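# Move the alphabetically first lettered box into the door tote

## Task

Find the box in this office whose top letter is earliest in the alphabet and place it, with no other object, inside the tote near the door so that no part of it sticks out past the tote's rim. The robot must not tip over or be left leaning, or the task fails.

## Robot and tools

Robot: a Hello Robot Stretch 3 with one arm. It has a two-wheeled base (0.33 m long, 0.34 m wide, round rear), a lift on a vertical mast, and a telescoping arm that reaches out to the robot's RIGHT side. The base only drives straight or spins in place; it pivots about the point midway between the drive wheels, 0.05 m behind the front edge. To shift the gripper forward or back, drive the base. With the arm in and the wrist folded, a spin sweeps a 0.28 m radius; an unfolded level gripper reaches past that.

Frames: the base frame has its origin on the floor between the drive wheels, x forward, y left, z up, in metres. hand_pose is reported in it, at the point where closed fingertips meet; with all wrist joints at zero its x axis points up, y back along the arm toward the mast, z toward the rear. The odometry frame is the base frame where the scene began; base_odometry counts wheel rotation only, so slip looks like travel. Heading is in rad, left positive.

move: one action per call. "base" holds exactly one relative command from the current spot: {"translate_m": d} (metres, forward positive, -3 to 3) or {"rotate_rad": d} (radians, left positive, -6.4 to 6.4). "joints" is one object of absolute targets keyed by name: lift_m 0 to 1.1 m; arm_m 0 to 0.52 m; wrist_yaw_rad -1.345 to 4.42 (0 along the arm, positive toward the front); wrist_pitch_rad -1.57 to 0.451 (0 level, negative tips down); wrist_roll_rad -2.911 to 2.918 (0 fingers side by side); gripper_m -0.089 to 0.179 (larger is wider; fingertip gap is about 0.007 m less when nearly shut, 0.025 m less fully open); head_pan_rad -3.953 to 1.73 (0 forward, positive left, -1.57 along the arm); head_tilt_rad -1.53 to 0.419 (negative down). "pace" is "default" or "max"; "speeds" instead sets per-motion top speeds by key, no higher than max (default/max: translate 0.12/0.30 m/s, rotate 0.76/1.90 rad/s, lift 0.11/0.15 m/s, arm 0.14/0.40 m/s). The base is capped at 0.10 m/s and 0.63 rad/s unless lift_m < 0.30, arm_m < 0.03 and wrist_yaw_rad > 2.54. "contact_limits" goes only next to its own command: arm_m as a motor_effort percentage (1 to 100, negative sense when retracting), lift_m as {"down": n, "up": n} (1 to 100, force beyond free motion; under roughly 12 may trip with no contact), translate_m and rotate_rad as wheel effort. {"servos": "reboot"} is sent alone and re-enables any servo that shut itself off. "cameras" picks head_camera, nav_camera, wrist_camera or all ([] for none). "blocking" true (default) waits until everything rests; false returns in about 0.5 s while motion continues. A move with no action just reports state. Unknown keys make a call invalid; out-of-range values get it refused, and a refusal or an uncommanded stop cancels the later move, wait and finished_scene calls in that reply. No action runs beyond about 14 s (time_out).

wait: seconds 0 to 10, plus cameras; returns state early once moves settle. stop: brakes every running motion; braked parts hold and may keep pressing. zoom_image: camera plus region [x0, y0, x1, y1] in pixels from the top-left, at most 504 by 504. finished_scene: scene is the current scene number; it ends the scene for good, and the goal must hold with the robot let alone.

Results: "move" shows done or the worst status. base_status and joint_status per motion: done, moving, off_target (stopped short and maybe still pushing), contact_stop (that joint goes slack), time_out, torque_fault (joint limp until reboot). on_its_own describes holding, slack or off joints; its "held at" is a target, not a reading. motor_effort is percent, positive toward higher values, with the peak of the last action in brackets; positive wheel effort pushes forward. lidar_m: 12 distances in 30 degree sectors, first straight ahead, then counter-clockwise (4th left, 7th behind, 10th right), measured in a plane 0.17 m up; "-" means nothing or something closer than 0.15 m. wrist_depth_mm and head_depth_mm are 7x7 median depth grids from the top left. turned_by_wheels and turned_by_imu give rotation since the last result; trust the IMU if they differ by over 0.15 rad. base_tilt gives lean in degrees. head_camera images arrive rotated (turn a quarter clockwise to view upright); nav_camera needs a quarter counterclockwise.

Gripping: command gripper_m below the object's width to hold, and at least 0.05 above it (or full open) to release; readings do not confirm a grasp. Before folding (wrist_yaw_rad 3.0) or unfolding the wrist, set lift_m 0.32 to 0.95, wrist_pitch_rad -0.4, roll near 0. With yaw below -0.4, keep pitch at -0.5 or lower.

Avoid: dropping or throwing the box, releasing moving parts, slamming, and hard pushes. Pushing a fixed object with the gripper above about 0.45 m, or driving while holding or snagging something immovable, can tip the robot; if base_tilt shows a lean, back the gripper off. The wrist, head and (without a limit) base never contact-stop, and sustained strain trips servo faults. Thinking time lets the simulation keep running.

Each tool is called after "Request:" as name(argument=value, ...) on one line, values as JSON.

## Session

Request:
move()

Scene clock: 0.00 s.
base_odometry: x=+0.000 y=+0.000 heading=+0.000
turned_by_wheels: +0.000
turned_by_imu: +0.000
base_tilt: forward=+1.0 right=-0.1
lidar_m: 0.80 1.67 1.61 1.34 1.00 0.97 1.01 1.40 1.53 1.06 0.79 0.77
head_depth_mm: 723 721 721 719 718 715 717 / 769 768 768 764 764 763 762 / 821 821 819 818 816 815 815 / 884 878 876 874 879 872 871 / 948 944 944 942 942 938 935 / 2044 2152 2141 2178 2210 2205 2170 / 1930 1918 1938 1945 1954 1974 1973
base_status: not commanded
joint_positions: lift_m=+0.444 arm_m=+0.002 wrist_yaw_rad=+3.097 wrist_pitch_rad=-0.467 wrist_roll_rad=+0.000 gripper_m=+0.037 head_pan_rad=+0.000 head_tilt_rad=-0.002
joint_status: not commanded
measured_speeds: all 0
motor_effort: left_wheel=-0.3 right_wheel=+1.7 lift_m=+27.5 arm_m=-9.1 wrist_yaw_rad=+0.9 wrist_pitch_rad=+2.5 wrist_roll_rad=+0.7 gripper_m=-0.2 head_pan_rad=+0.6 head_tilt_rad=+6.0
hand_pose: x=-0.0114 y=+0.0710 z=+0.4454 quat_wxyz=(+0.179, +0.691, +0.148, +0.684) (m; base frame)
wrist_depth_mm: - - 146 - - - - / - - 158 - - - - / - - 172 - - - - / - 920 190 - - - - / 809 785 204 798 813 819 789 / 676 667 128 638 654 695 687 / 581 593 283 580 571 592 588
pictures: head_camera (sideways), nav_camera (sideways), wrist_camera
Images, in order (width x height): head_camera 896x504, nav_camera 672x504, wrist_camera 644x364.

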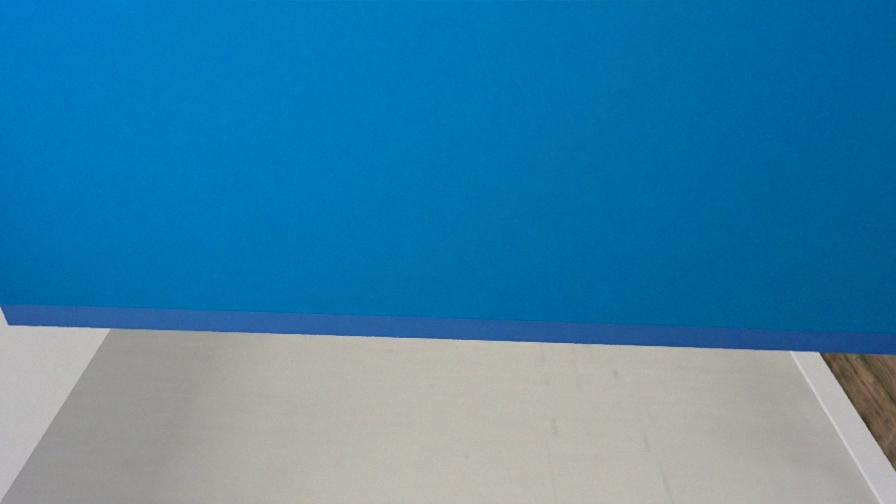

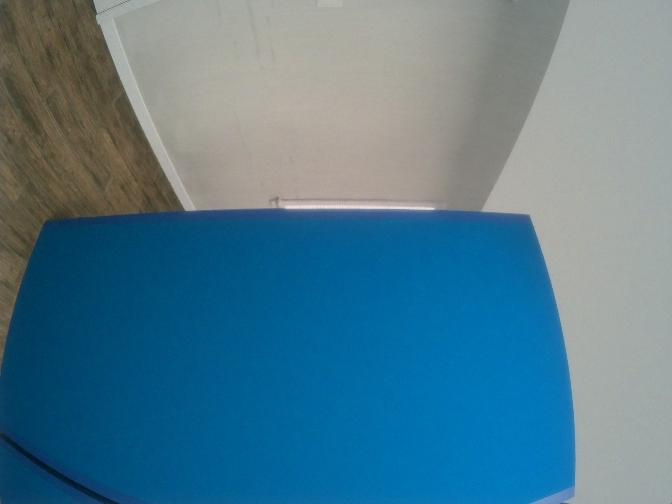

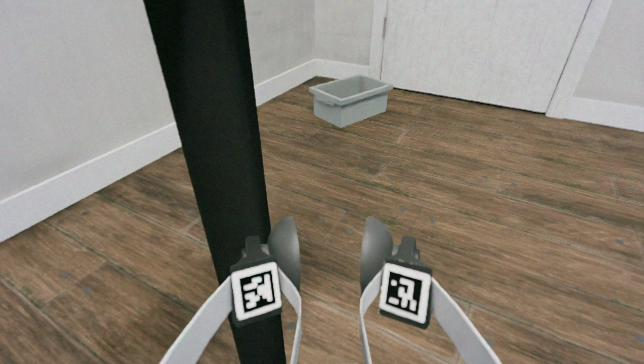

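Request:
move(joints={"head_pan_rad": 1.57, "head_tilt_rad": -0.3}, cameras=["head_camera", "nav_camera"])

Request:
move(joints={"head_pan_rad": 0.78, "head_tilt_rad": -0.3}, cameras=["head_camera", "nav_camera"])

Request:
move(joints={"head_pan_rad": -0.78, "head_tilt_rad": -0.3}, cameras=["head_camera", "nav_camera"])

Request:
move(joints={"head_pan_rad": -1.57, "head_tilt_rad": -0.3}, cameras=["head_camera", "nav_camera"])

Request:
move(joints={"head_pan_rad": -2.4, "head_tilt_rad": -0.3}, cameras=["head_camera", "nav_camera"])

Request:
move(joints={"head_pan_rad": -3.2, "head_tilt_rad": -0.3}, cameras=["head_camera", "nav_camera"])

Request:
move(joints={"head_pan_rad": -3.9, "head_tilt_rad": -0.3}, cameras=["head_camera", "nav_camera"])

Scene clock: 8.07 s.
move: done
base_odometry: x=+0.000 y=+0.000 heading=+0.000
turned_by_wheels: +0.000
turned_by_imu: +0.001
base_tilt: forward=+0.8 right=+0.0
lidar_m: 0.80 1.67 1.60 1.34 1.00 0.96 1.01 1.40 1.53 1.06 0.79 0.76
head_depth_mm: 1450 1507 1570 1631 1704 1803 1583 / 1553 1616 1684 1762 1853 1886 1543 / 1611 1692 1773 1878 2014 2007 1514 / 1412 1498 1586 1695 1808 1858 1575 / 1257 1320 1389 1476 1563 1653 1587 / 1136 1180 1242 1300 1359 1455 1480 / 1038 1072 1118 1168 1228 1286 1354
base_status: not commanded
joint_positions: lift_m=+0.444 arm_m=+0.002 wrist_yaw_rad=+3.097 wrist_pitch_rad=-0.467 wrist_roll_rad=+0.000 gripper_m=+0.037 head_pan_rad=+1.602 head_tilt_rad=-0.298
joint_status: all done
measured_speeds: all 0
motor_effort: left_wheel=-0.3(0.6) right_wheel=+1.9(2.6) lift_m=+30.6(30.6) arm_m=-20.5(20.5) wrist_yaw_rad=+0.6(1.2) wrist_pitch_rad=+2.3(2.7) wrist_roll_rad=+0.8(0.9) gripper_m=-0.2(1.2) head_pan_rad=-0.4(5.2) head_tilt_rad=-1.9(5.2)
hand_pose: x=-0.0114 y=+0.0710 z=+0.4454 quat_wxyz=(+0.179, +0.691, +0.148, +0.684) (m; base frame)
wrist_depth_mm: - - 147 - - - - / - - 158 - - - - / - - 172 - - - - / - 920 190 - - - - / 797 801 205 787 801 804 784 / 676 682 128 638 654 679 674 / 576 603 282 587 571 593 582
pictures: head_camera (sideways), nav_camera (sideways)
Images, in order (width x height): head_camera 896x504, nav_camera 672x504.

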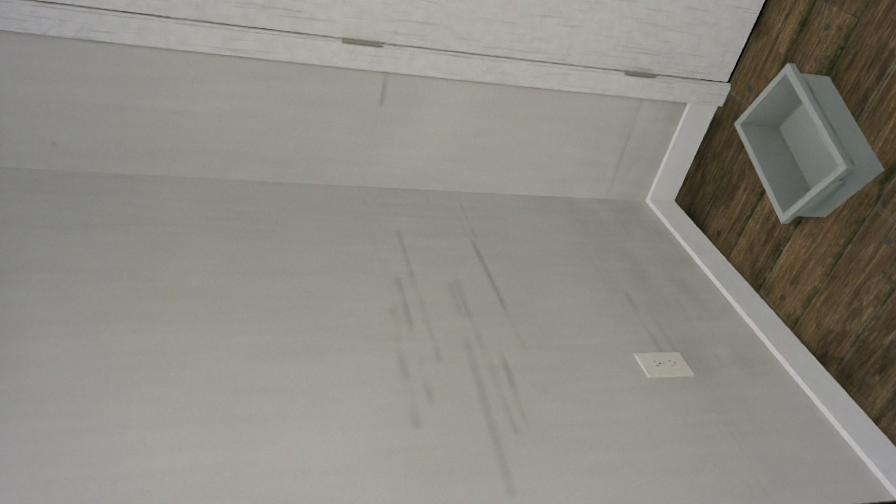

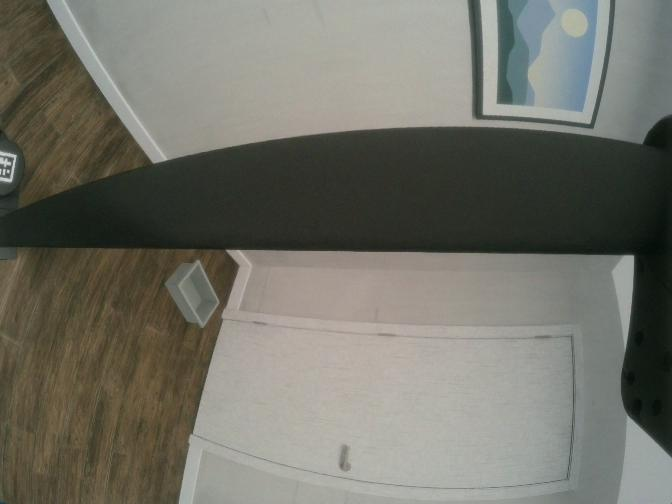

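Scene clock: 9.07 s.
move: done
base_odometry: x=+0.000 y=+0.000 heading=+0.000
turned_by_wheels: +0.000
turned_by_imu: +0.000
base_tilt: forward=+0.8 right=+0.1
lidar_m: 0.80 1.67 1.61 1.34 0.99 0.96 1.01 1.40 1.53 1.06 0.79 0.76
head_depth_mm: 1506 1595 1676 1809 1913 1980 1597 / 1483 1562 1646 1751 1892 1952 1567 / 1457 1526 1627 1728 1835 1909 1580 / 1438 1500 1594 1680 1789 1874 1565 / 1386 1472 1531 1635 1741 1834 1581 / 1357 1432 1512 1603 1696 1785 1572 / 1342 1410 1492 1572 1677 1759 1583
base_status: not commanded
joint_positions: lift_m=+0.444 arm_m=+0.002 wrist_yaw_rad=+3.097 wrist_pitch_rad=-0.467 wrist_roll_rad=+0.000 gripper_m=+0.037 head_pan_rad=+0.780 head_tilt_rad=-0.299
joint_status: all done
measured_speeds: all 0
motor_effort: left_wheel=-0.4(0.6) right_wheel=+1.9(2.7) lift_m=+30.5(30.8) arm_m=-20.3(20.8) wrist_yaw_rad=+1.0(1.4) wrist_pitch_rad=+2.5(2.8) wrist_roll_rad=+0.8(1.0) gripper_m=+0.0(1.0) head_pan_rad=-2.7(5.8) head_tilt_rad=-1.6(3.3)
hand_pose: x=-0.0114 y=+0.0710 z=+0.4454 quat_wxyz=(+0.179, +0.691, +0.148, +0.684) (m; base frame)
wrist_depth_mm: - - 146 - - - - / - - 158 - - - - / - - 172 - - - - / - 951 189 - - - - / 786 804 205 795 802 804 808 / 678 676 127 639 655 667 689 / 581 597 281 591 582 585 589
pictures: head_camera (sideways), nav_camera (sideways)
Images, in order (width x height): head_camera 896x504, nav_camera 672x504.

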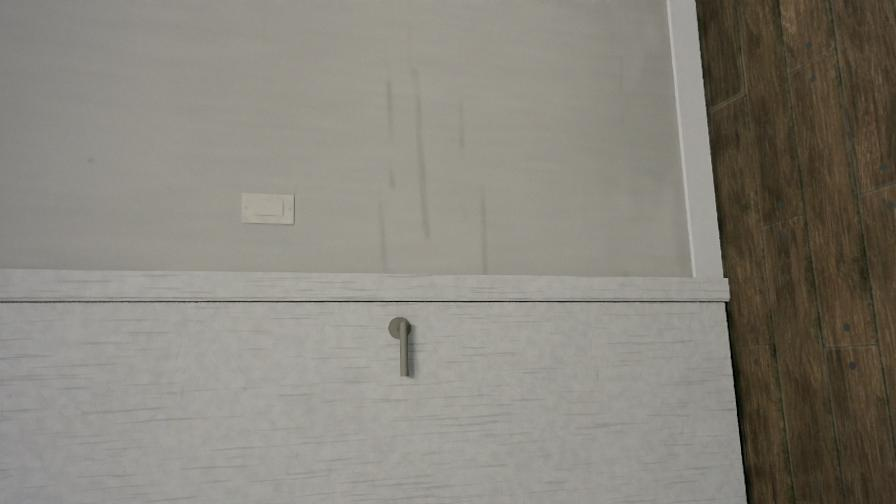

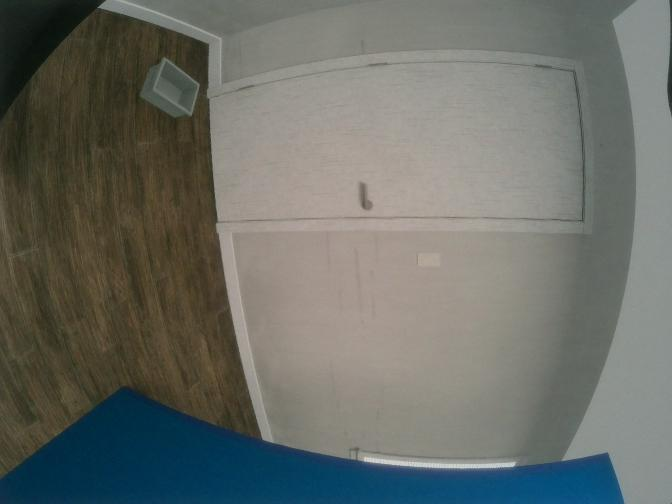

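Scene clock: 10.30 s.
move: done
base_odometry: x=+0.000 y=+0.000 heading=+0.000
turned_by_wheels: +0.000
turned_by_imu: +0.000
base_tilt: forward=+0.9 right=-0.1
lidar_m: 0.80 1.68 1.60 1.34 1.00 0.96 1.01 1.40 1.53 1.06 0.79 0.77
head_depth_mm: 691 733 775 823 885 949 1020 / 678 715 759 807 863 922 999 / 670 708 748 798 846 912 982 / 650 689 723 771 818 872 940 / 642 674 711 750 802 853 918 / 627 661 695 736 782 834 893 / 619 646 683 721 764 813 871
base_status: not commanded
joint_positions: lift_m=+0.444 arm_m=+0.002 wrist_yaw_rad=+3.097 wrist_pitch_rad=-0.467 wrist_roll_rad=+0.000 gripper_m=+0.037 head_pan_rad=-0.815 head_tilt_rad=-0.300
joint_status: all done
measured_speeds: all 0
motor_effort: left_wheel=-0.3(0.6) right_wheel=+1.6(2.8) lift_m=+30.3(30.9) arm_m=-20.4(20.8) wrist_yaw_rad=+0.7(1.2) wrist_pitch_rad=+2.4(2.7) wrist_roll_rad=+0.7(1.1) gripper_m=+0.2(1.0) head_pan_rad=+0.4(5.2) head_tilt_rad=-1.9(4.1)
hand_pose: x=-0.0114 y=+0.0710 z=+0.4454 quat_wxyz=(+0.179, +0.691, +0.148, +0.684) (m; base frame)
wrist_depth_mm: - - 147 - - - - / - - 158 - - - - / - - 173 - - - - / - 921 189 - - - - / 822 794 205 791 820 785 790 / 684 684 127 643 654 683 669 / 580 602 282 585 572 589 575
pictures: head_camera (sideways), nav_camera (sideways)
Images, in order (width x height): head_camera 896x504, nav_camera 672x504.

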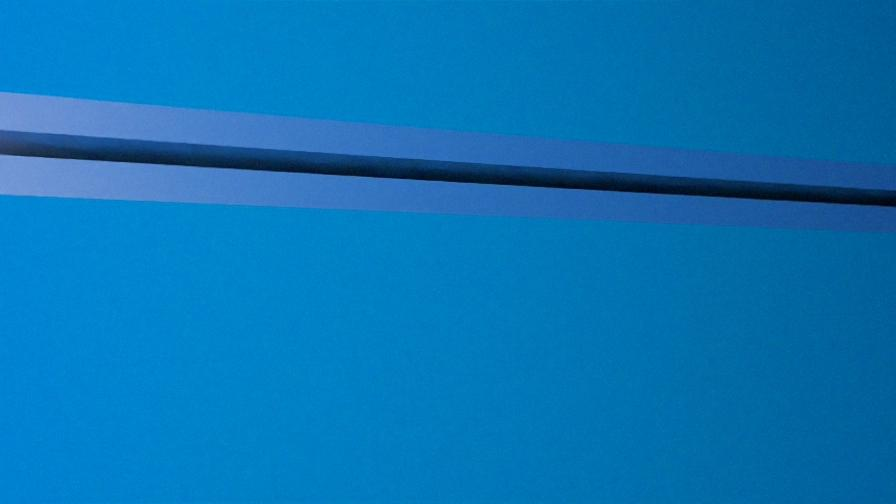

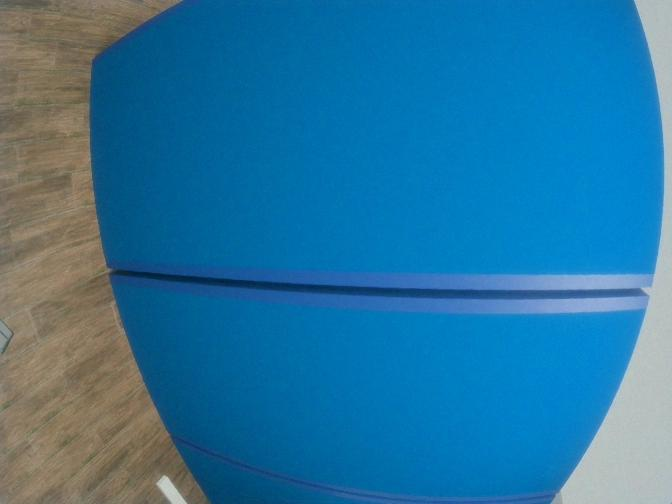

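Scene clock: 11.27 s.
move: done
base_odometry: x=+0.000 y=+0.000 heading=+0.000
turned_by_wheels: +0.000
turned_by_imu: +0.000
base_tilt: forward=+0.8 right=+0.0
lidar_m: 0.80 1.67 1.60 1.34 1.00 0.96 1.01 1.40 1.53 1.06 0.79 0.76
head_depth_mm: 1889 1973 2059 1810 2263 1937 1599 / 1662 1801 1968 1799 2219 1951 1574 / 1394 1498 1611 1715 1880 1922 1563 / 1198 1274 1353 1457 1552 1665 1569 / 1048 1107 1164 1225 1310 1395 1461 / 937 987 1026 1073 1142 1192 1264 / 845 880 914 954 995 1048 1109
base_status: not commanded
joint_positions: lift_m=+0.444 arm_m=+0.002 wrist_yaw_rad=+3.097 wrist_pitch_rad=-0.467 wrist_roll_rad=+0.000 gripper_m=+0.037 head_pan_rad=-1.603 head_tilt_rad=-0.300
joint_status: all done
measured_speeds: all 0
motor_effort: left_wheel=-0.4(0.6) right_wheel=+2.3(2.7) lift_m=+30.6(30.7) arm_m=-19.9(20.7) wrist_yaw_rad=+0.9(1.2) wrist_pitch_rad=+2.6(2.7) wrist_roll_rad=+0.8(1.1) gripper_m=+0.1(1.2) head_pan_rad=+1.2(5.4) head_tilt_rad=-1.9(4.2)
hand_pose: x=-0.0114 y=+0.0710 z=+0.4454 quat_wxyz=(+0.179, +0.691, +0.148, +0.684) (m; base frame)
wrist_depth_mm: - - 146 - - - - / - - 158 - - - - / - - 172 - - - - / - 944 190 - - - - / 804 787 204 793 806 787 790 / 677 683 128 636 656 683 684 / 588 597 281 582 572 580 587
pictures: head_camera (sideways), nav_camera (sideways)
Images, in order (width x height): head_camera 896x504, nav_camera 672x504.

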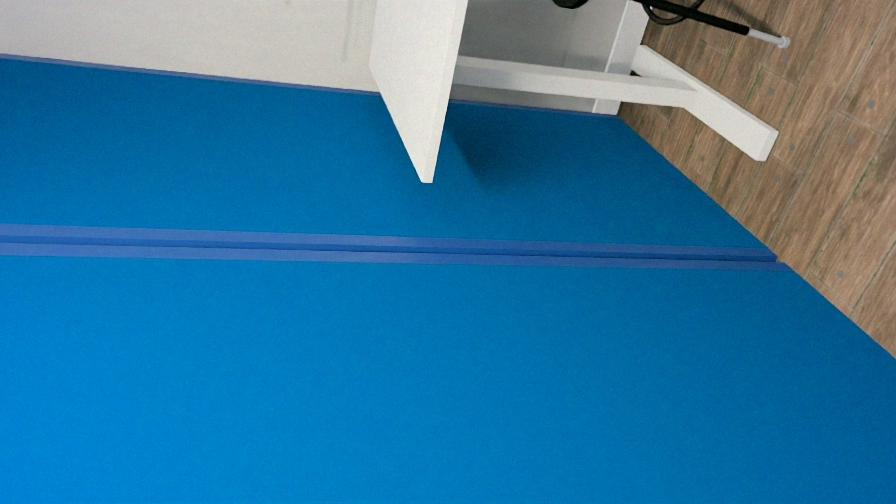

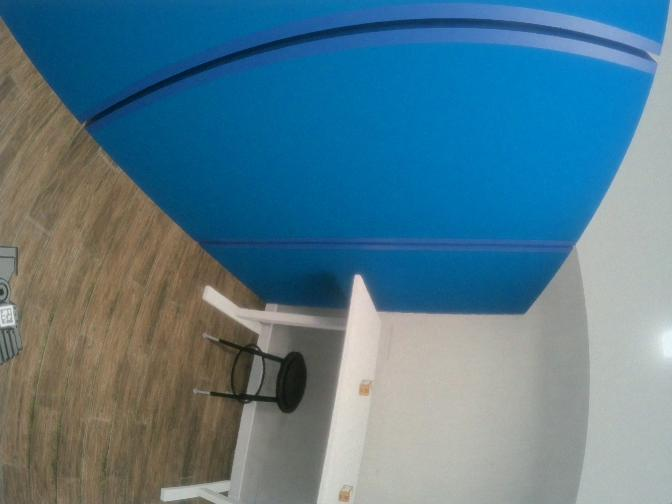

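Scene clock: 12.27 s.
move: done
base_odometry: x=+0.000 y=+0.000 heading=+0.000
turned_by_wheels: +0.000
turned_by_imu: +0.000
base_tilt: forward=+1.0 right=-0.2
lidar_m: 0.80 1.67 1.61 1.34 1.00 0.96 1.01 1.40 1.53 1.06 0.79 0.76
head_depth_mm: 1670 1683 1720 1726 1771 1802 1596 / 1998 2059 2108 1974 2190 2017 1584 / 1979 2065 2195 1890 2415 1981 1562 / 1932 2024 2128 2284 2425 1979 1590 / 1884 1993 2082 1742 2361 1984 1574 / 1856 1920 2025 1711 2284 1993 1575 / 1806 1896 1982 1707 1818 1981 1570
base_status: not commanded
joint_positions: lift_m=+0.444 arm_m=+0.002 wrist_yaw_rad=+3.097 wrist_pitch_rad=-0.467 wrist_roll_rad=+0.000 gripper_m=+0.037 head_pan_rad=-2.433 head_tilt_rad=-0.300
joint_status: all done
measured_speeds: all 0
motor_effort: left_wheel=-0.4(0.6) right_wheel=+2.5(2.7) lift_m=+30.3(30.8) arm_m=-20.2(20.6) wrist_yaw_rad=+0.6(1.1) wrist_pitch_rad=+2.5(2.8) wrist_roll_rad=+0.9(1.1) gripper_m=-0.6(1.2) head_pan_rad=+1.1(5.1) head_tilt_rad=-2.1(3.1)
hand_pose: x=-0.0114 y=+0.0710 z=+0.4454 quat_wxyz=(+0.179, +0.691, +0.148, +0.684) (m; base frame)
wrist_depth_mm: - - 146 - - - - / - - 159 - - - - / - - 172 - - - - / - 952 190 - - - - / 805 795 205 798 793 793 800 / 680 676 128 644 671 667 667 / 589 601 281 578 566 592 574
pictures: head_camera (sideways), nav_camera (sideways)
Images, in order (width x height): head_camera 896x504, nav_camera 672x504.

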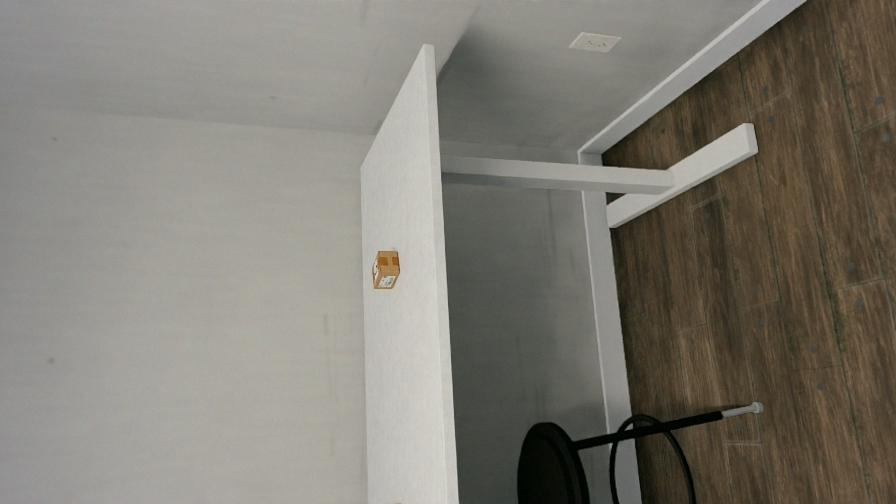

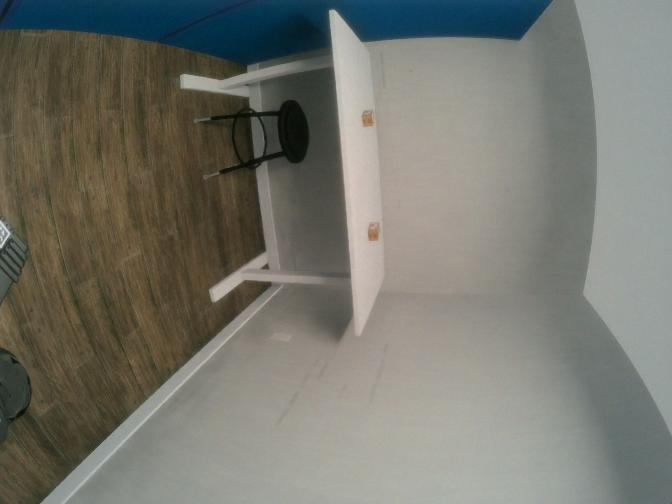

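Scene clock: 13.23 s.
move: done
base_odometry: x=+0.000 y=+0.000 heading=+0.000
turned_by_wheels: +0.000
turned_by_imu: +0.000
base_tilt: forward=+0.9 right=-0.1
lidar_m: 0.80 1.67 1.60 1.34 1.00 0.96 1.01 1.40 1.54 1.06 0.79 0.76
head_depth_mm: 825 863 900 946 990 1047 1105 / 871 906 953 1000 1054 1109 1185 / 913 957 1006 1060 1108 1176 1254 / 958 1012 1055 1119 1192 1259 1340 / 1012 1064 1126 1199 1273 1359 1448 / 1079 1135 1201 1280 1367 1470 1519 / 1139 1208 1293 1380 1480 1593 1578
base_status: not commanded
joint_positions: lift_m=+0.444 arm_m=+0.002 wrist_yaw_rad=+3.097 wrist_pitch_rad=-0.467 wrist_roll_rad=+0.000 gripper_m=+0.037 head_pan_rad=-3.232 head_tilt_rad=-0.300
joint_status: all done
measured_speeds: all 0
motor_effort: left_wheel=-0.5(0.7) right_wheel=+2.0(2.5) lift_m=+30.3(30.8) arm_m=-19.7(20.5) wrist_yaw_rad=+0.5(1.5) wrist_pitch_rad=+2.3(2.7) wrist_roll_rad=+0.6(1.0) gripper_m=+0.0(1.4) head_pan_rad=+1.1(5.6) head_tilt_rad=-1.2(3.4)
hand_pose: x=-0.0114 y=+0.0710 z=+0.4454 quat_wxyz=(+0.179, +0.691, +0.148, +0.684) (m; base frame)
wrist_depth_mm: - - 146 - - - - / - - 158 - - - - / - - 172 - - - - / - 917 189 - - - - / 811 804 204 798 796 785 802 / 675 668 128 641 659 682 673 / 582 604 284 584 568 595 579
pictures: head_camera (sideways), nav_camera (sideways)
Images, in order (width x height): head_camera 896x504, nav_camera 672x504.

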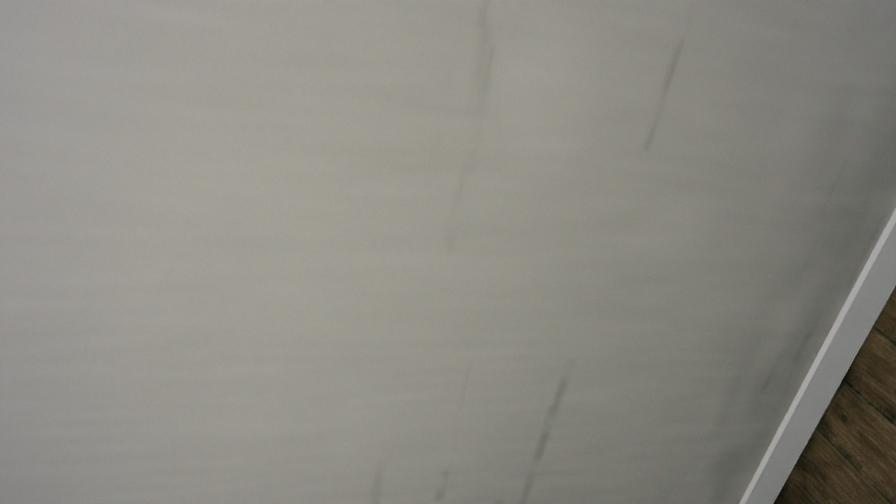

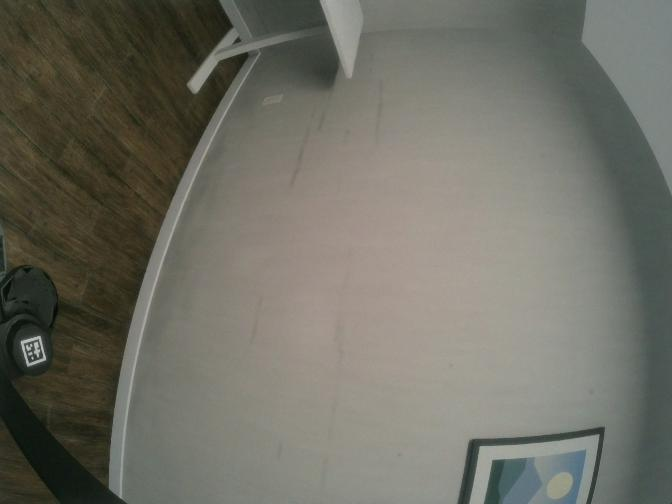

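Scene clock: 14.17 s.
move: done
base_odometry: x=+0.000 y=+0.000 heading=+0.000
turned_by_wheels: +0.000
turned_by_imu: +0.000
base_tilt: forward=+0.9 right=-0.1
lidar_m: 0.80 1.67 1.60 1.34 1.00 0.97 1.01 1.40 1.53 1.06 0.79 0.77
head_depth_mm: - - - - - - - / 851 913 970 1023 - - - / 837 899 956 1013 1086 1154 1238 / 821 884 940 993 1052 1126 1215 / 815 868 917 974 1037 1104 1187 / 812 859 901 954 1012 1080 1161 / 802 841 888 938 994 1059 1131
base_status: not commanded
joint_positions: lift_m=+0.444 arm_m=+0.002 wrist_yaw_rad=+3.097 wrist_pitch_rad=-0.467 wrist_roll_rad=+0.000 gripper_m=+0.037 head_pan_rad=-3.931 head_tilt_rad=-0.300
joint_status: all done
measured_speeds: all 0
motor_effort: left_wheel=-0.5(0.6) right_wheel=+2.1(2.7) lift_m=+30.4(30.9) arm_m=-19.9(20.5) wrist_yaw_rad=+0.8(1.2) wrist_pitch_rad=+2.6(2.9) wrist_roll_rad=+0.8(1.1) gripper_m=+0.6(1.4) head_pan_rad=+0.3(5.4) head_tilt_rad=-1.1(3.2)
hand_pose: x=-0.0114 y=+0.0710 z=+0.4454 quat_wxyz=(+0.179, +0.691, +0.148, +0.684) (m; base frame)
wrist_depth_mm: - - 146 - - - - / - - 158 - - - - / - - 171 - - - - / - 933 190 - - - - / 791 806 205 798 801 794 824 / 683 676 127 643 666 669 680 / 583 608 280 588 573 594 586
pictures: head_camera (sideways), nav_camera (sideways)
Images, in order (width x height): head_camera 896x504, nav_camera 672x504.

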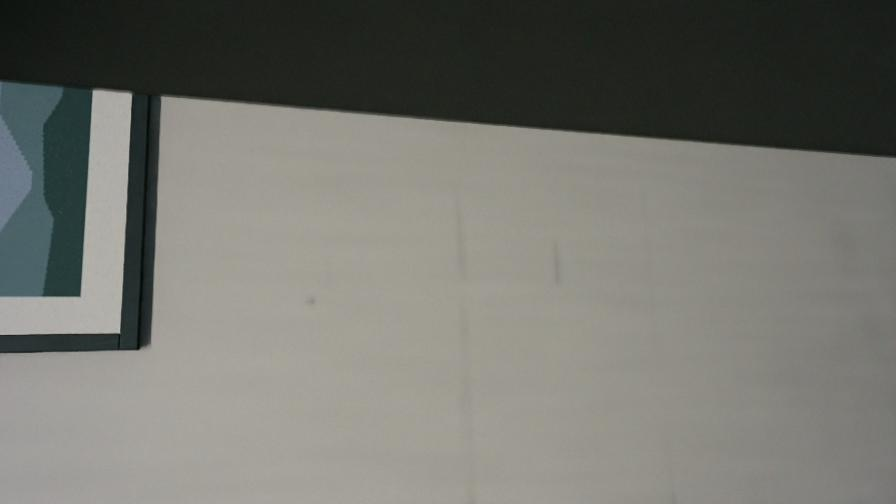

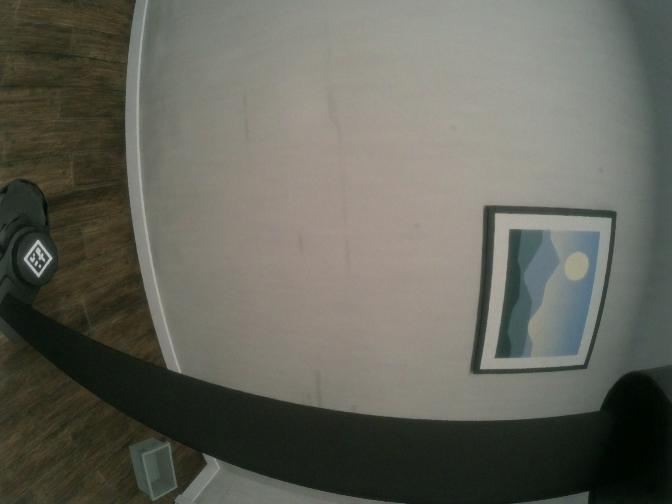

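Request:
move(joints={"head_pan_rad": -2.2, "head_tilt_rad": -0.25}, cameras=["head_camera"])

Request:
zoom_image(camera="head_camera", region=[330, 50, 530, 250])

Request:
zoom_image(camera="head_camera", region=[330, 280, 530, 480])

Scene clock: 25.30 s.
move: done
base_odometry: x=+0.000 y=+0.000 heading=+0.000
turned_by_wheels: +0.000
turned_by_imu: +0.001
base_tilt: forward=+0.9 right=+0.0
lidar_m: 0.80 1.67 1.60 1.34 1.00 0.96 1.01 1.40 1.53 1.06 0.79 0.76
head_depth_mm: 1885 1955 2065 1791 2292 2052 1665 / 1893 1982 2044 1759 2270 2155 1656 / 1884 1974 2056 1743 2273 2132 1649 / 1900 1976 2059 1734 2256 2042 1659 / 1891 1979 2080 1735 2012 2019 1646 / 1899 1958 2084 1894 2311 2036 1644 / 1920 1982 2073 1745 2176 1937 1633
base_status: not commanded
joint_positions: lift_m=+0.444 arm_m=+0.002 wrist_yaw_rad=+3.097 wrist_pitch_rad=-0.467 wrist_roll_rad=+0.000 gripper_m=+0.037 head_pan_rad=-2.163 head_tilt_rad=-0.254
joint_status: all done
measured_speeds: all 0
motor_effort: left_wheel=-0.4(0.6) right_wheel=+2.1(2.8) lift_m=+30.3(30.5) arm_m=-20.1(20.3) wrist_yaw_rad=+1.1(1.1) wrist_pitch_rad=+2.1(2.8) wrist_roll_rad=+0.8(1.1) gripper_m=+0.0(1.0) head_pan_rad=-0.8(5.8) head_tilt_rad=+3.8(7.3)
hand_pose: x=-0.0114 y=+0.0710 z=+0.4454 quat_wxyz=(+0.179, +0.691, +0.148, +0.684) (m; base frame)
wrist_depth_mm: - - 146 - - - - / - - 158 - - - - / - - 173 - - - - / - 936 189 - - - - / 795 811 205 806 803 802 806 / 674 670 128 633 672 674 673 / 581 611 285 580 575 593 588
pictures: head_camera (sideways)
Images, in order (width x height): head_camera 896x504.

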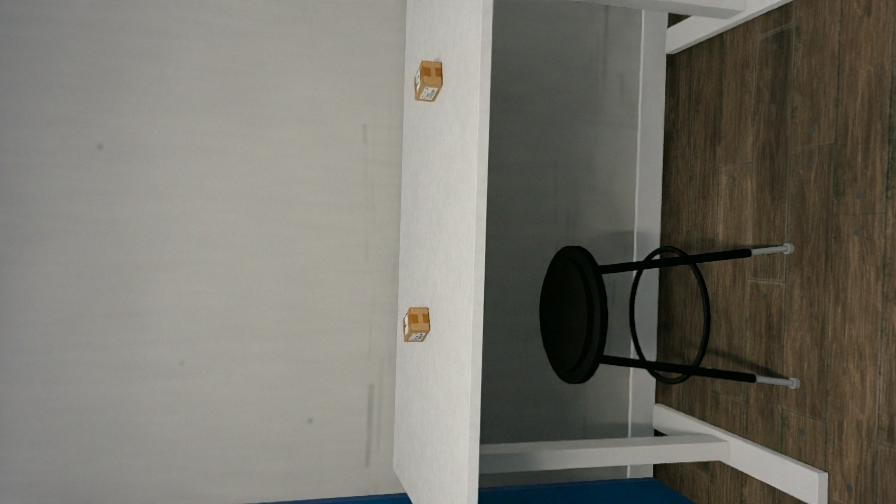

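Scaled by 2.520 from the camera's 896x504 image, which has a finer 1280x720 frame.

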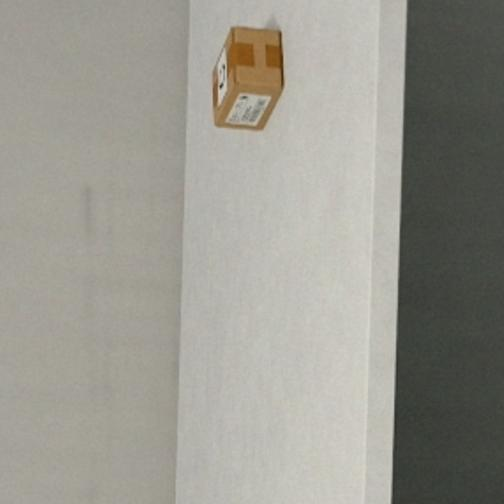

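Scaled by 2.520 from the camera's 896x504 image, which has a finer 1280x720 frame.

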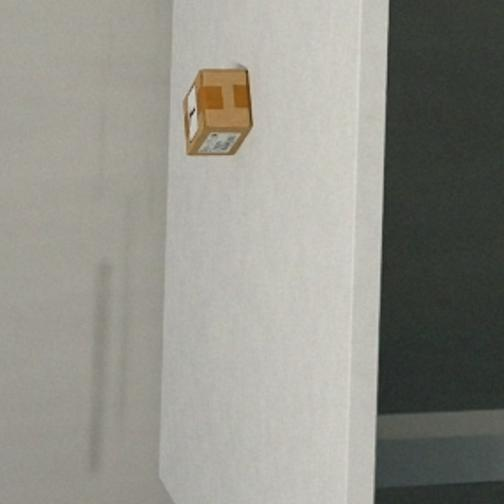

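Request:
move(base={"rotate_rad": 0.925}, joints={"lift_m": 0.28, "head_pan_rad": -0.8, "head_tilt_rad": -0.25}, cameras=["nav_camera"])

Request:
move(base={"translate_m": 1.0}, joints={"head_pan_rad": -1.2}, pace="max", cameras=["head_camera", "nav_camera"])

Scene clock: 49.57 s.
move: done
base_odometry: x=+0.000 y=+0.000 heading=+0.924
turned_by_wheels: +0.924
turned_by_imu: +0.922
base_tilt: forward=+0.9 right=-0.2
lidar_m: 1.60 1.55 1.04 0.96 0.98 1.24 1.87 1.23 0.82 0.77 0.78 0.99
head_depth_mm: 710 733 757 781 810 834 877 / 762 786 817 845 876 913 956 / 819 851 878 921 959 1003 1045 / 2046 2177 2250 2362 2502 1885 1160 / 1942 1999 2095 2244 2321 2104 1644 / 1769 1851 1901 2018 2089 2076 1640 / 1618 1702 1753 1833 1902 1950 1637
base_status: done
joint_positions: lift_m=+0.280 arm_m=+0.002 wrist_yaw_rad=+3.097 wrist_pitch_rad=-0.468 wrist_roll_rad=+0.000 gripper_m=+0.037 head_pan_rad=-0.790 head_tilt_rad=-0.249
joint_status: all done
measured_speeds: all 0
motor_effort: left_wheel=-10.6(15.4) right_wheel=+11.3(13.6) lift_m=+20.7(26.0) arm_m=-20.0(20.8) wrist_yaw_rad=+0.7(1.5) wrist_pitch_rad=+2.8(2.9) wrist_roll_rad=+0.6(1.1) gripper_m=+0.3(1.5) head_pan_rad=-3.0(5.3) head_tilt_rad=+3.6(6.4)
hand_pose: x=-0.0114 y=+0.0709 z=+0.2816 quat_wxyz=(+0.180, +0.691, +0.149, +0.684) (m; base frame)
wrist_depth_mm: - - 143 - - - - / - - 156 - - - - / 846 852 172 899 910 913 898 / 710 710 190 711 703 702 694 / 566 578 205 573 582 577 575 / 485 486 128 280 475 484 482 / 268 266 252 260 268 426 423
pictures: nav_camera (sideways)
Images, in order (width x height): nav_camera 672x504.

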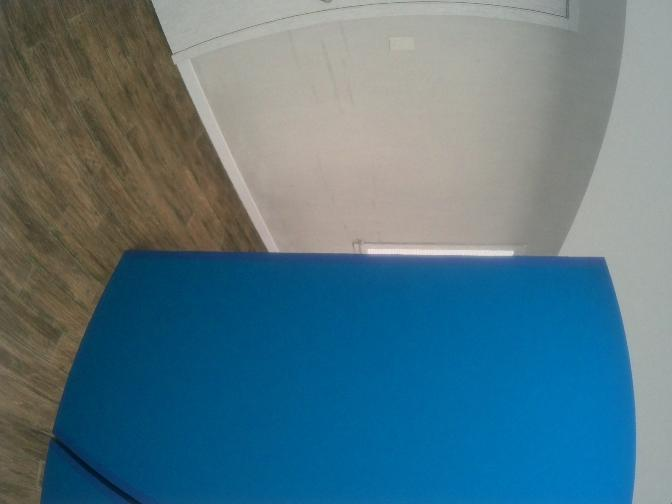

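Scene clock: 54.23 s.
move: done
base_odometry: x=+0.602 y=+0.798 heading=+0.924
turned_by_wheels: +0.000
turned_by_imu: +0.000
base_tilt: forward=+0.8 right=-0.2
lidar_m: 0.62 0.63 0.79 1.07 1.09 1.38 2.49 1.06 0.73 0.90 1.02 0.69
head_depth_mm: 3193 3267 3445 3547 3080 2156 1689 / 3256 3418 3652 3763 3069 2141 1682 / 2363 2581 2839 3144 2843 2131 1667 / 1735 1823 1940 2055 2224 2037 1655 / 1357 1431 1484 1568 1651 1742 1623 / 1134 1165 1207 1252 1309 1365 1441 / 959 992 1020 1059 1083 1119 1169
base_status: done
joint_positions: lift_m=+0.280 arm_m=+0.002 wrist_yaw_rad=+3.097 wrist_pitch_rad=-0.468 wrist_roll_rad=+0.000 gripper_m=+0.037 head_pan_rad=-1.202 head_tilt_rad=-0.249
joint_status: all done
measured_speeds: all 0
motor_effort: left_wheel=+2.8(12.4) right_wheel=+2.3(20.5) lift_m=+28.9(30.2) arm_m=-19.6(20.5) wrist_yaw_rad=+1.4(1.5) wrist_pitch_rad=+2.6(3.0) wrist_roll_rad=+0.7(1.0) gripper_m=-0.7(1.4) head_pan_rad=+2.4(6.1) head_tilt_rad=+2.5(4.3)
hand_pose: x=-0.0114 y=+0.0709 z=+0.2816 quat_wxyz=(+0.180, +0.691, +0.149, +0.684) (m; base frame)
wrist_depth_mm: - - 146 - - - - / - - 158 - - 809 - / 902 849 172 908 - 853 - / 709 697 189 705 689 701 684 / 570 581 204 590 581 574 578 / 480 485 128 283 474 485 482 / 265 268 253 260 267 423 424
pictures: head_camera (sideways), nav_camera (sideways)
Images, in order (width x height): head_camera 896x504, nav_camera 672x504.

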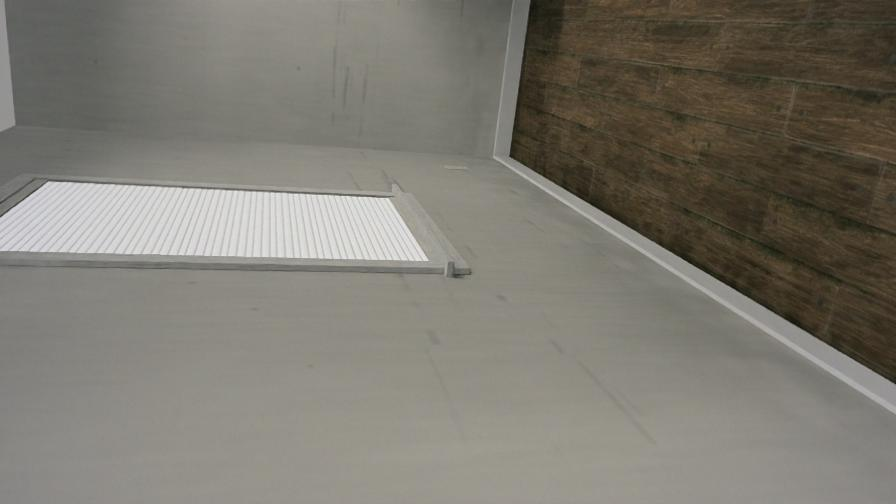

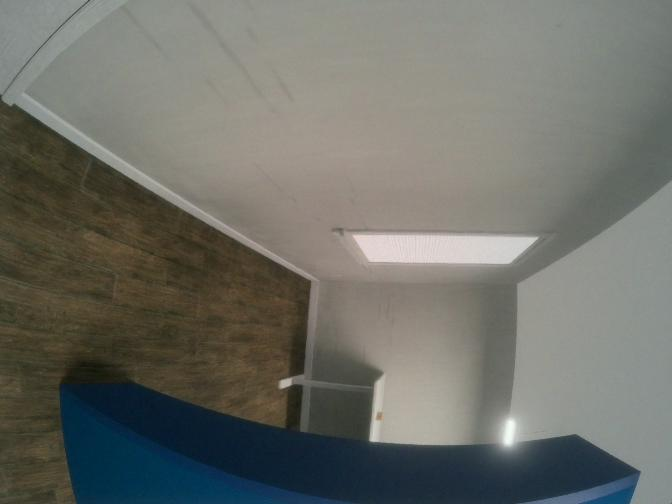

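Request:
move(base={"rotate_rad": -1.57}, joints={"head_pan_rad": -0.5, "head_tilt_rad": -0.25}, pace="max", cameras=["head_camera"])

Request:
move(base={"translate_m": 0.9}, pace="max", cameras=["head_camera", "nav_camera"])

Scene clock: 59.80 s.
move: done
base_odometry: x=+0.602 y=+0.798 heading=-0.645
turned_by_wheels: -1.570
turned_by_imu: -1.562
base_tilt: forward=+0.9 right=-0.3
lidar_m: 0.94 1.00 0.68 0.62 0.63 0.81 1.07 1.09 1.40 2.49 1.03 0.73
head_depth_mm: 755 801 843 905 966 1036 1117 / 715 750 794 839 894 951 1019 / 673 706 744 786 833 887 942 / 636 667 699 733 779 820 876 / 645 676 705 739 785 824 873 / 806 848 903 961 1031 1104 1192 / 3185 3366 3515 3690 2965 2114 1654
base_status: done
joint_positions: lift_m=+0.280 arm_m=+0.002 wrist_yaw_rad=+3.097 wrist_pitch_rad=-0.468 wrist_roll_rad=+0.000 gripper_m=+0.037 head_pan_rad=-0.491 head_tilt_rad=-0.249
joint_status: all done
measured_speeds: all 0
motor_effort: left_wheel=+9.1(18.5) right_wheel=-9.3(15.1) lift_m=+23.9(26.1) arm_m=-19.6(20.8) wrist_yaw_rad=+1.2(1.3) wrist_pitch_rad=+2.4(2.9) wrist_roll_rad=+0.6(1.1) gripper_m=-0.6(1.5) head_pan_rad=-2.2(5.8) head_tilt_rad=+0.9(3.9)
hand_pose: x=-0.0114 y=+0.0709 z=+0.2816 quat_wxyz=(+0.180, +0.691, +0.149, +0.684) (m; base frame)
wrist_depth_mm: - - 143 600 - - - / - - 156 647 - - - / - - 171 699 - - - / 675 668 189 711 690 700 700 / 571 579 204 583 580 585 574 / 484 484 128 282 475 485 485 / 265 268 252 258 267 421 423
pictures: head_camera (sideways)
Images, in order (width x height): head_camera 896x504.

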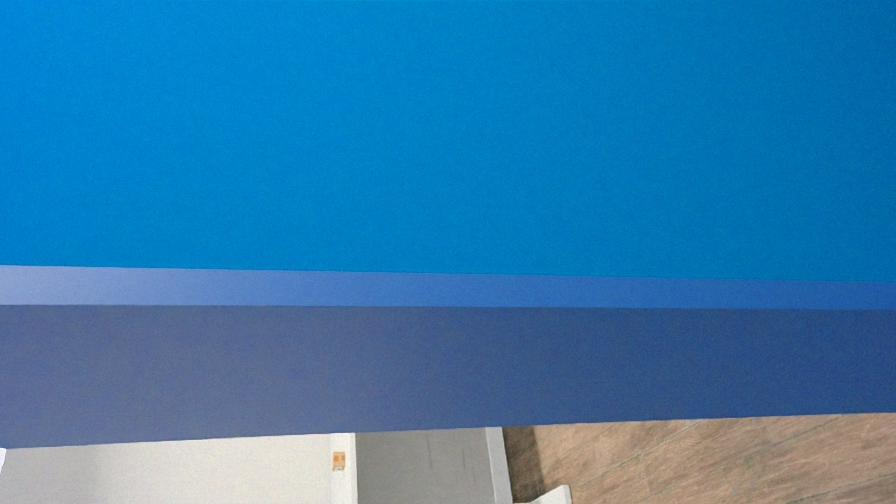

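Scene clock: 64.13 s.
move: done
base_odometry: x=+1.322 y=+0.257 heading=-0.645
turned_by_wheels: +0.000
turned_by_imu: -0.001
base_tilt: forward=+0.9 right=-0.2
lidar_m: 2.38 1.14 0.77 0.72 0.73 0.94 1.96 1.99 0.26 0.24 0.24 0.31
head_depth_mm: 3404 3635 3737 3967 2849 294 298 / 3201 3473 3607 3841 3031 2185 1667 / 3025 3174 3306 3475 3008 2118 1671 / 2863 2958 3040 3359 2985 2119 1657 / 2728 2830 2935 3168 3017 2126 1646 / 2623 2716 2784 2975 2931 2130 1651 / 2470 2557 2621 2784 2809 2099 1647
base_status: done
joint_positions: lift_m=+0.280 arm_m=+0.002 wrist_yaw_rad=+3.097 wrist_pitch_rad=-0.468 wrist_roll_rad=+0.000 gripper_m=+0.037 head_pan_rad=-0.500 head_tilt_rad=-0.249
joint_status: not commanded
measured_speeds: all 0
motor_effort: left_wheel=+9.1(16.9) right_wheel=-2.8(11.6) lift_m=+24.1(24.1) arm_m=-18.3(20.5) wrist_yaw_rad=+0.7(1.4) wrist_pitch_rad=+2.5(3.0) wrist_roll_rad=+0.6(1.1) gripper_m=+0.4(1.2) head_pan_rad=-3.3(4.4) head_tilt_rad=+0.3(2.4)
hand_pose: x=-0.0114 y=+0.0709 z=+0.2816 quat_wxyz=(+0.180, +0.691, +0.149, +0.684) (m; base frame)
wrist_depth_mm: - - 143 - - - - / - - 156 - - - - / - - 170 - 791 851 861 / 693 700 190 708 697 691 696 / 570 581 204 570 569 572 579 / 492 489 127 282 469 487 491 / 266 265 252 259 266 421 425
pictures: head_camera (sideways), nav_camera (sideways)
Images, in order (width x height): head_camera 896x504, nav_camera 672x504.

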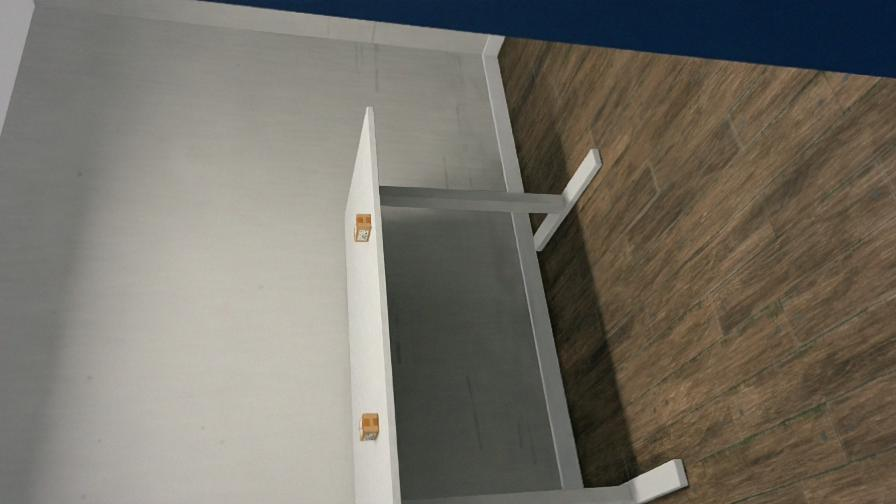

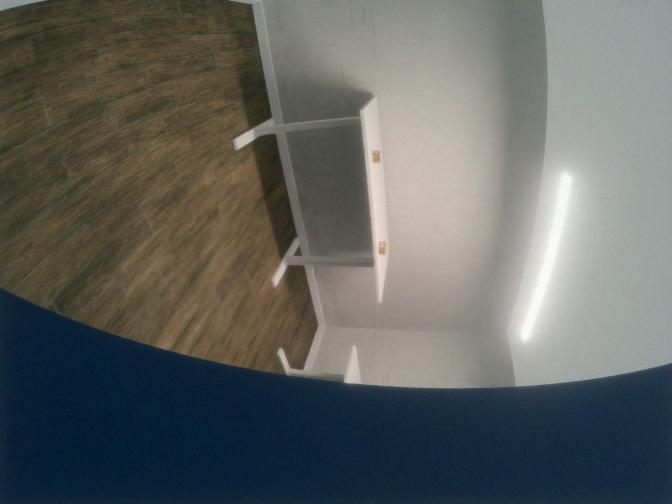

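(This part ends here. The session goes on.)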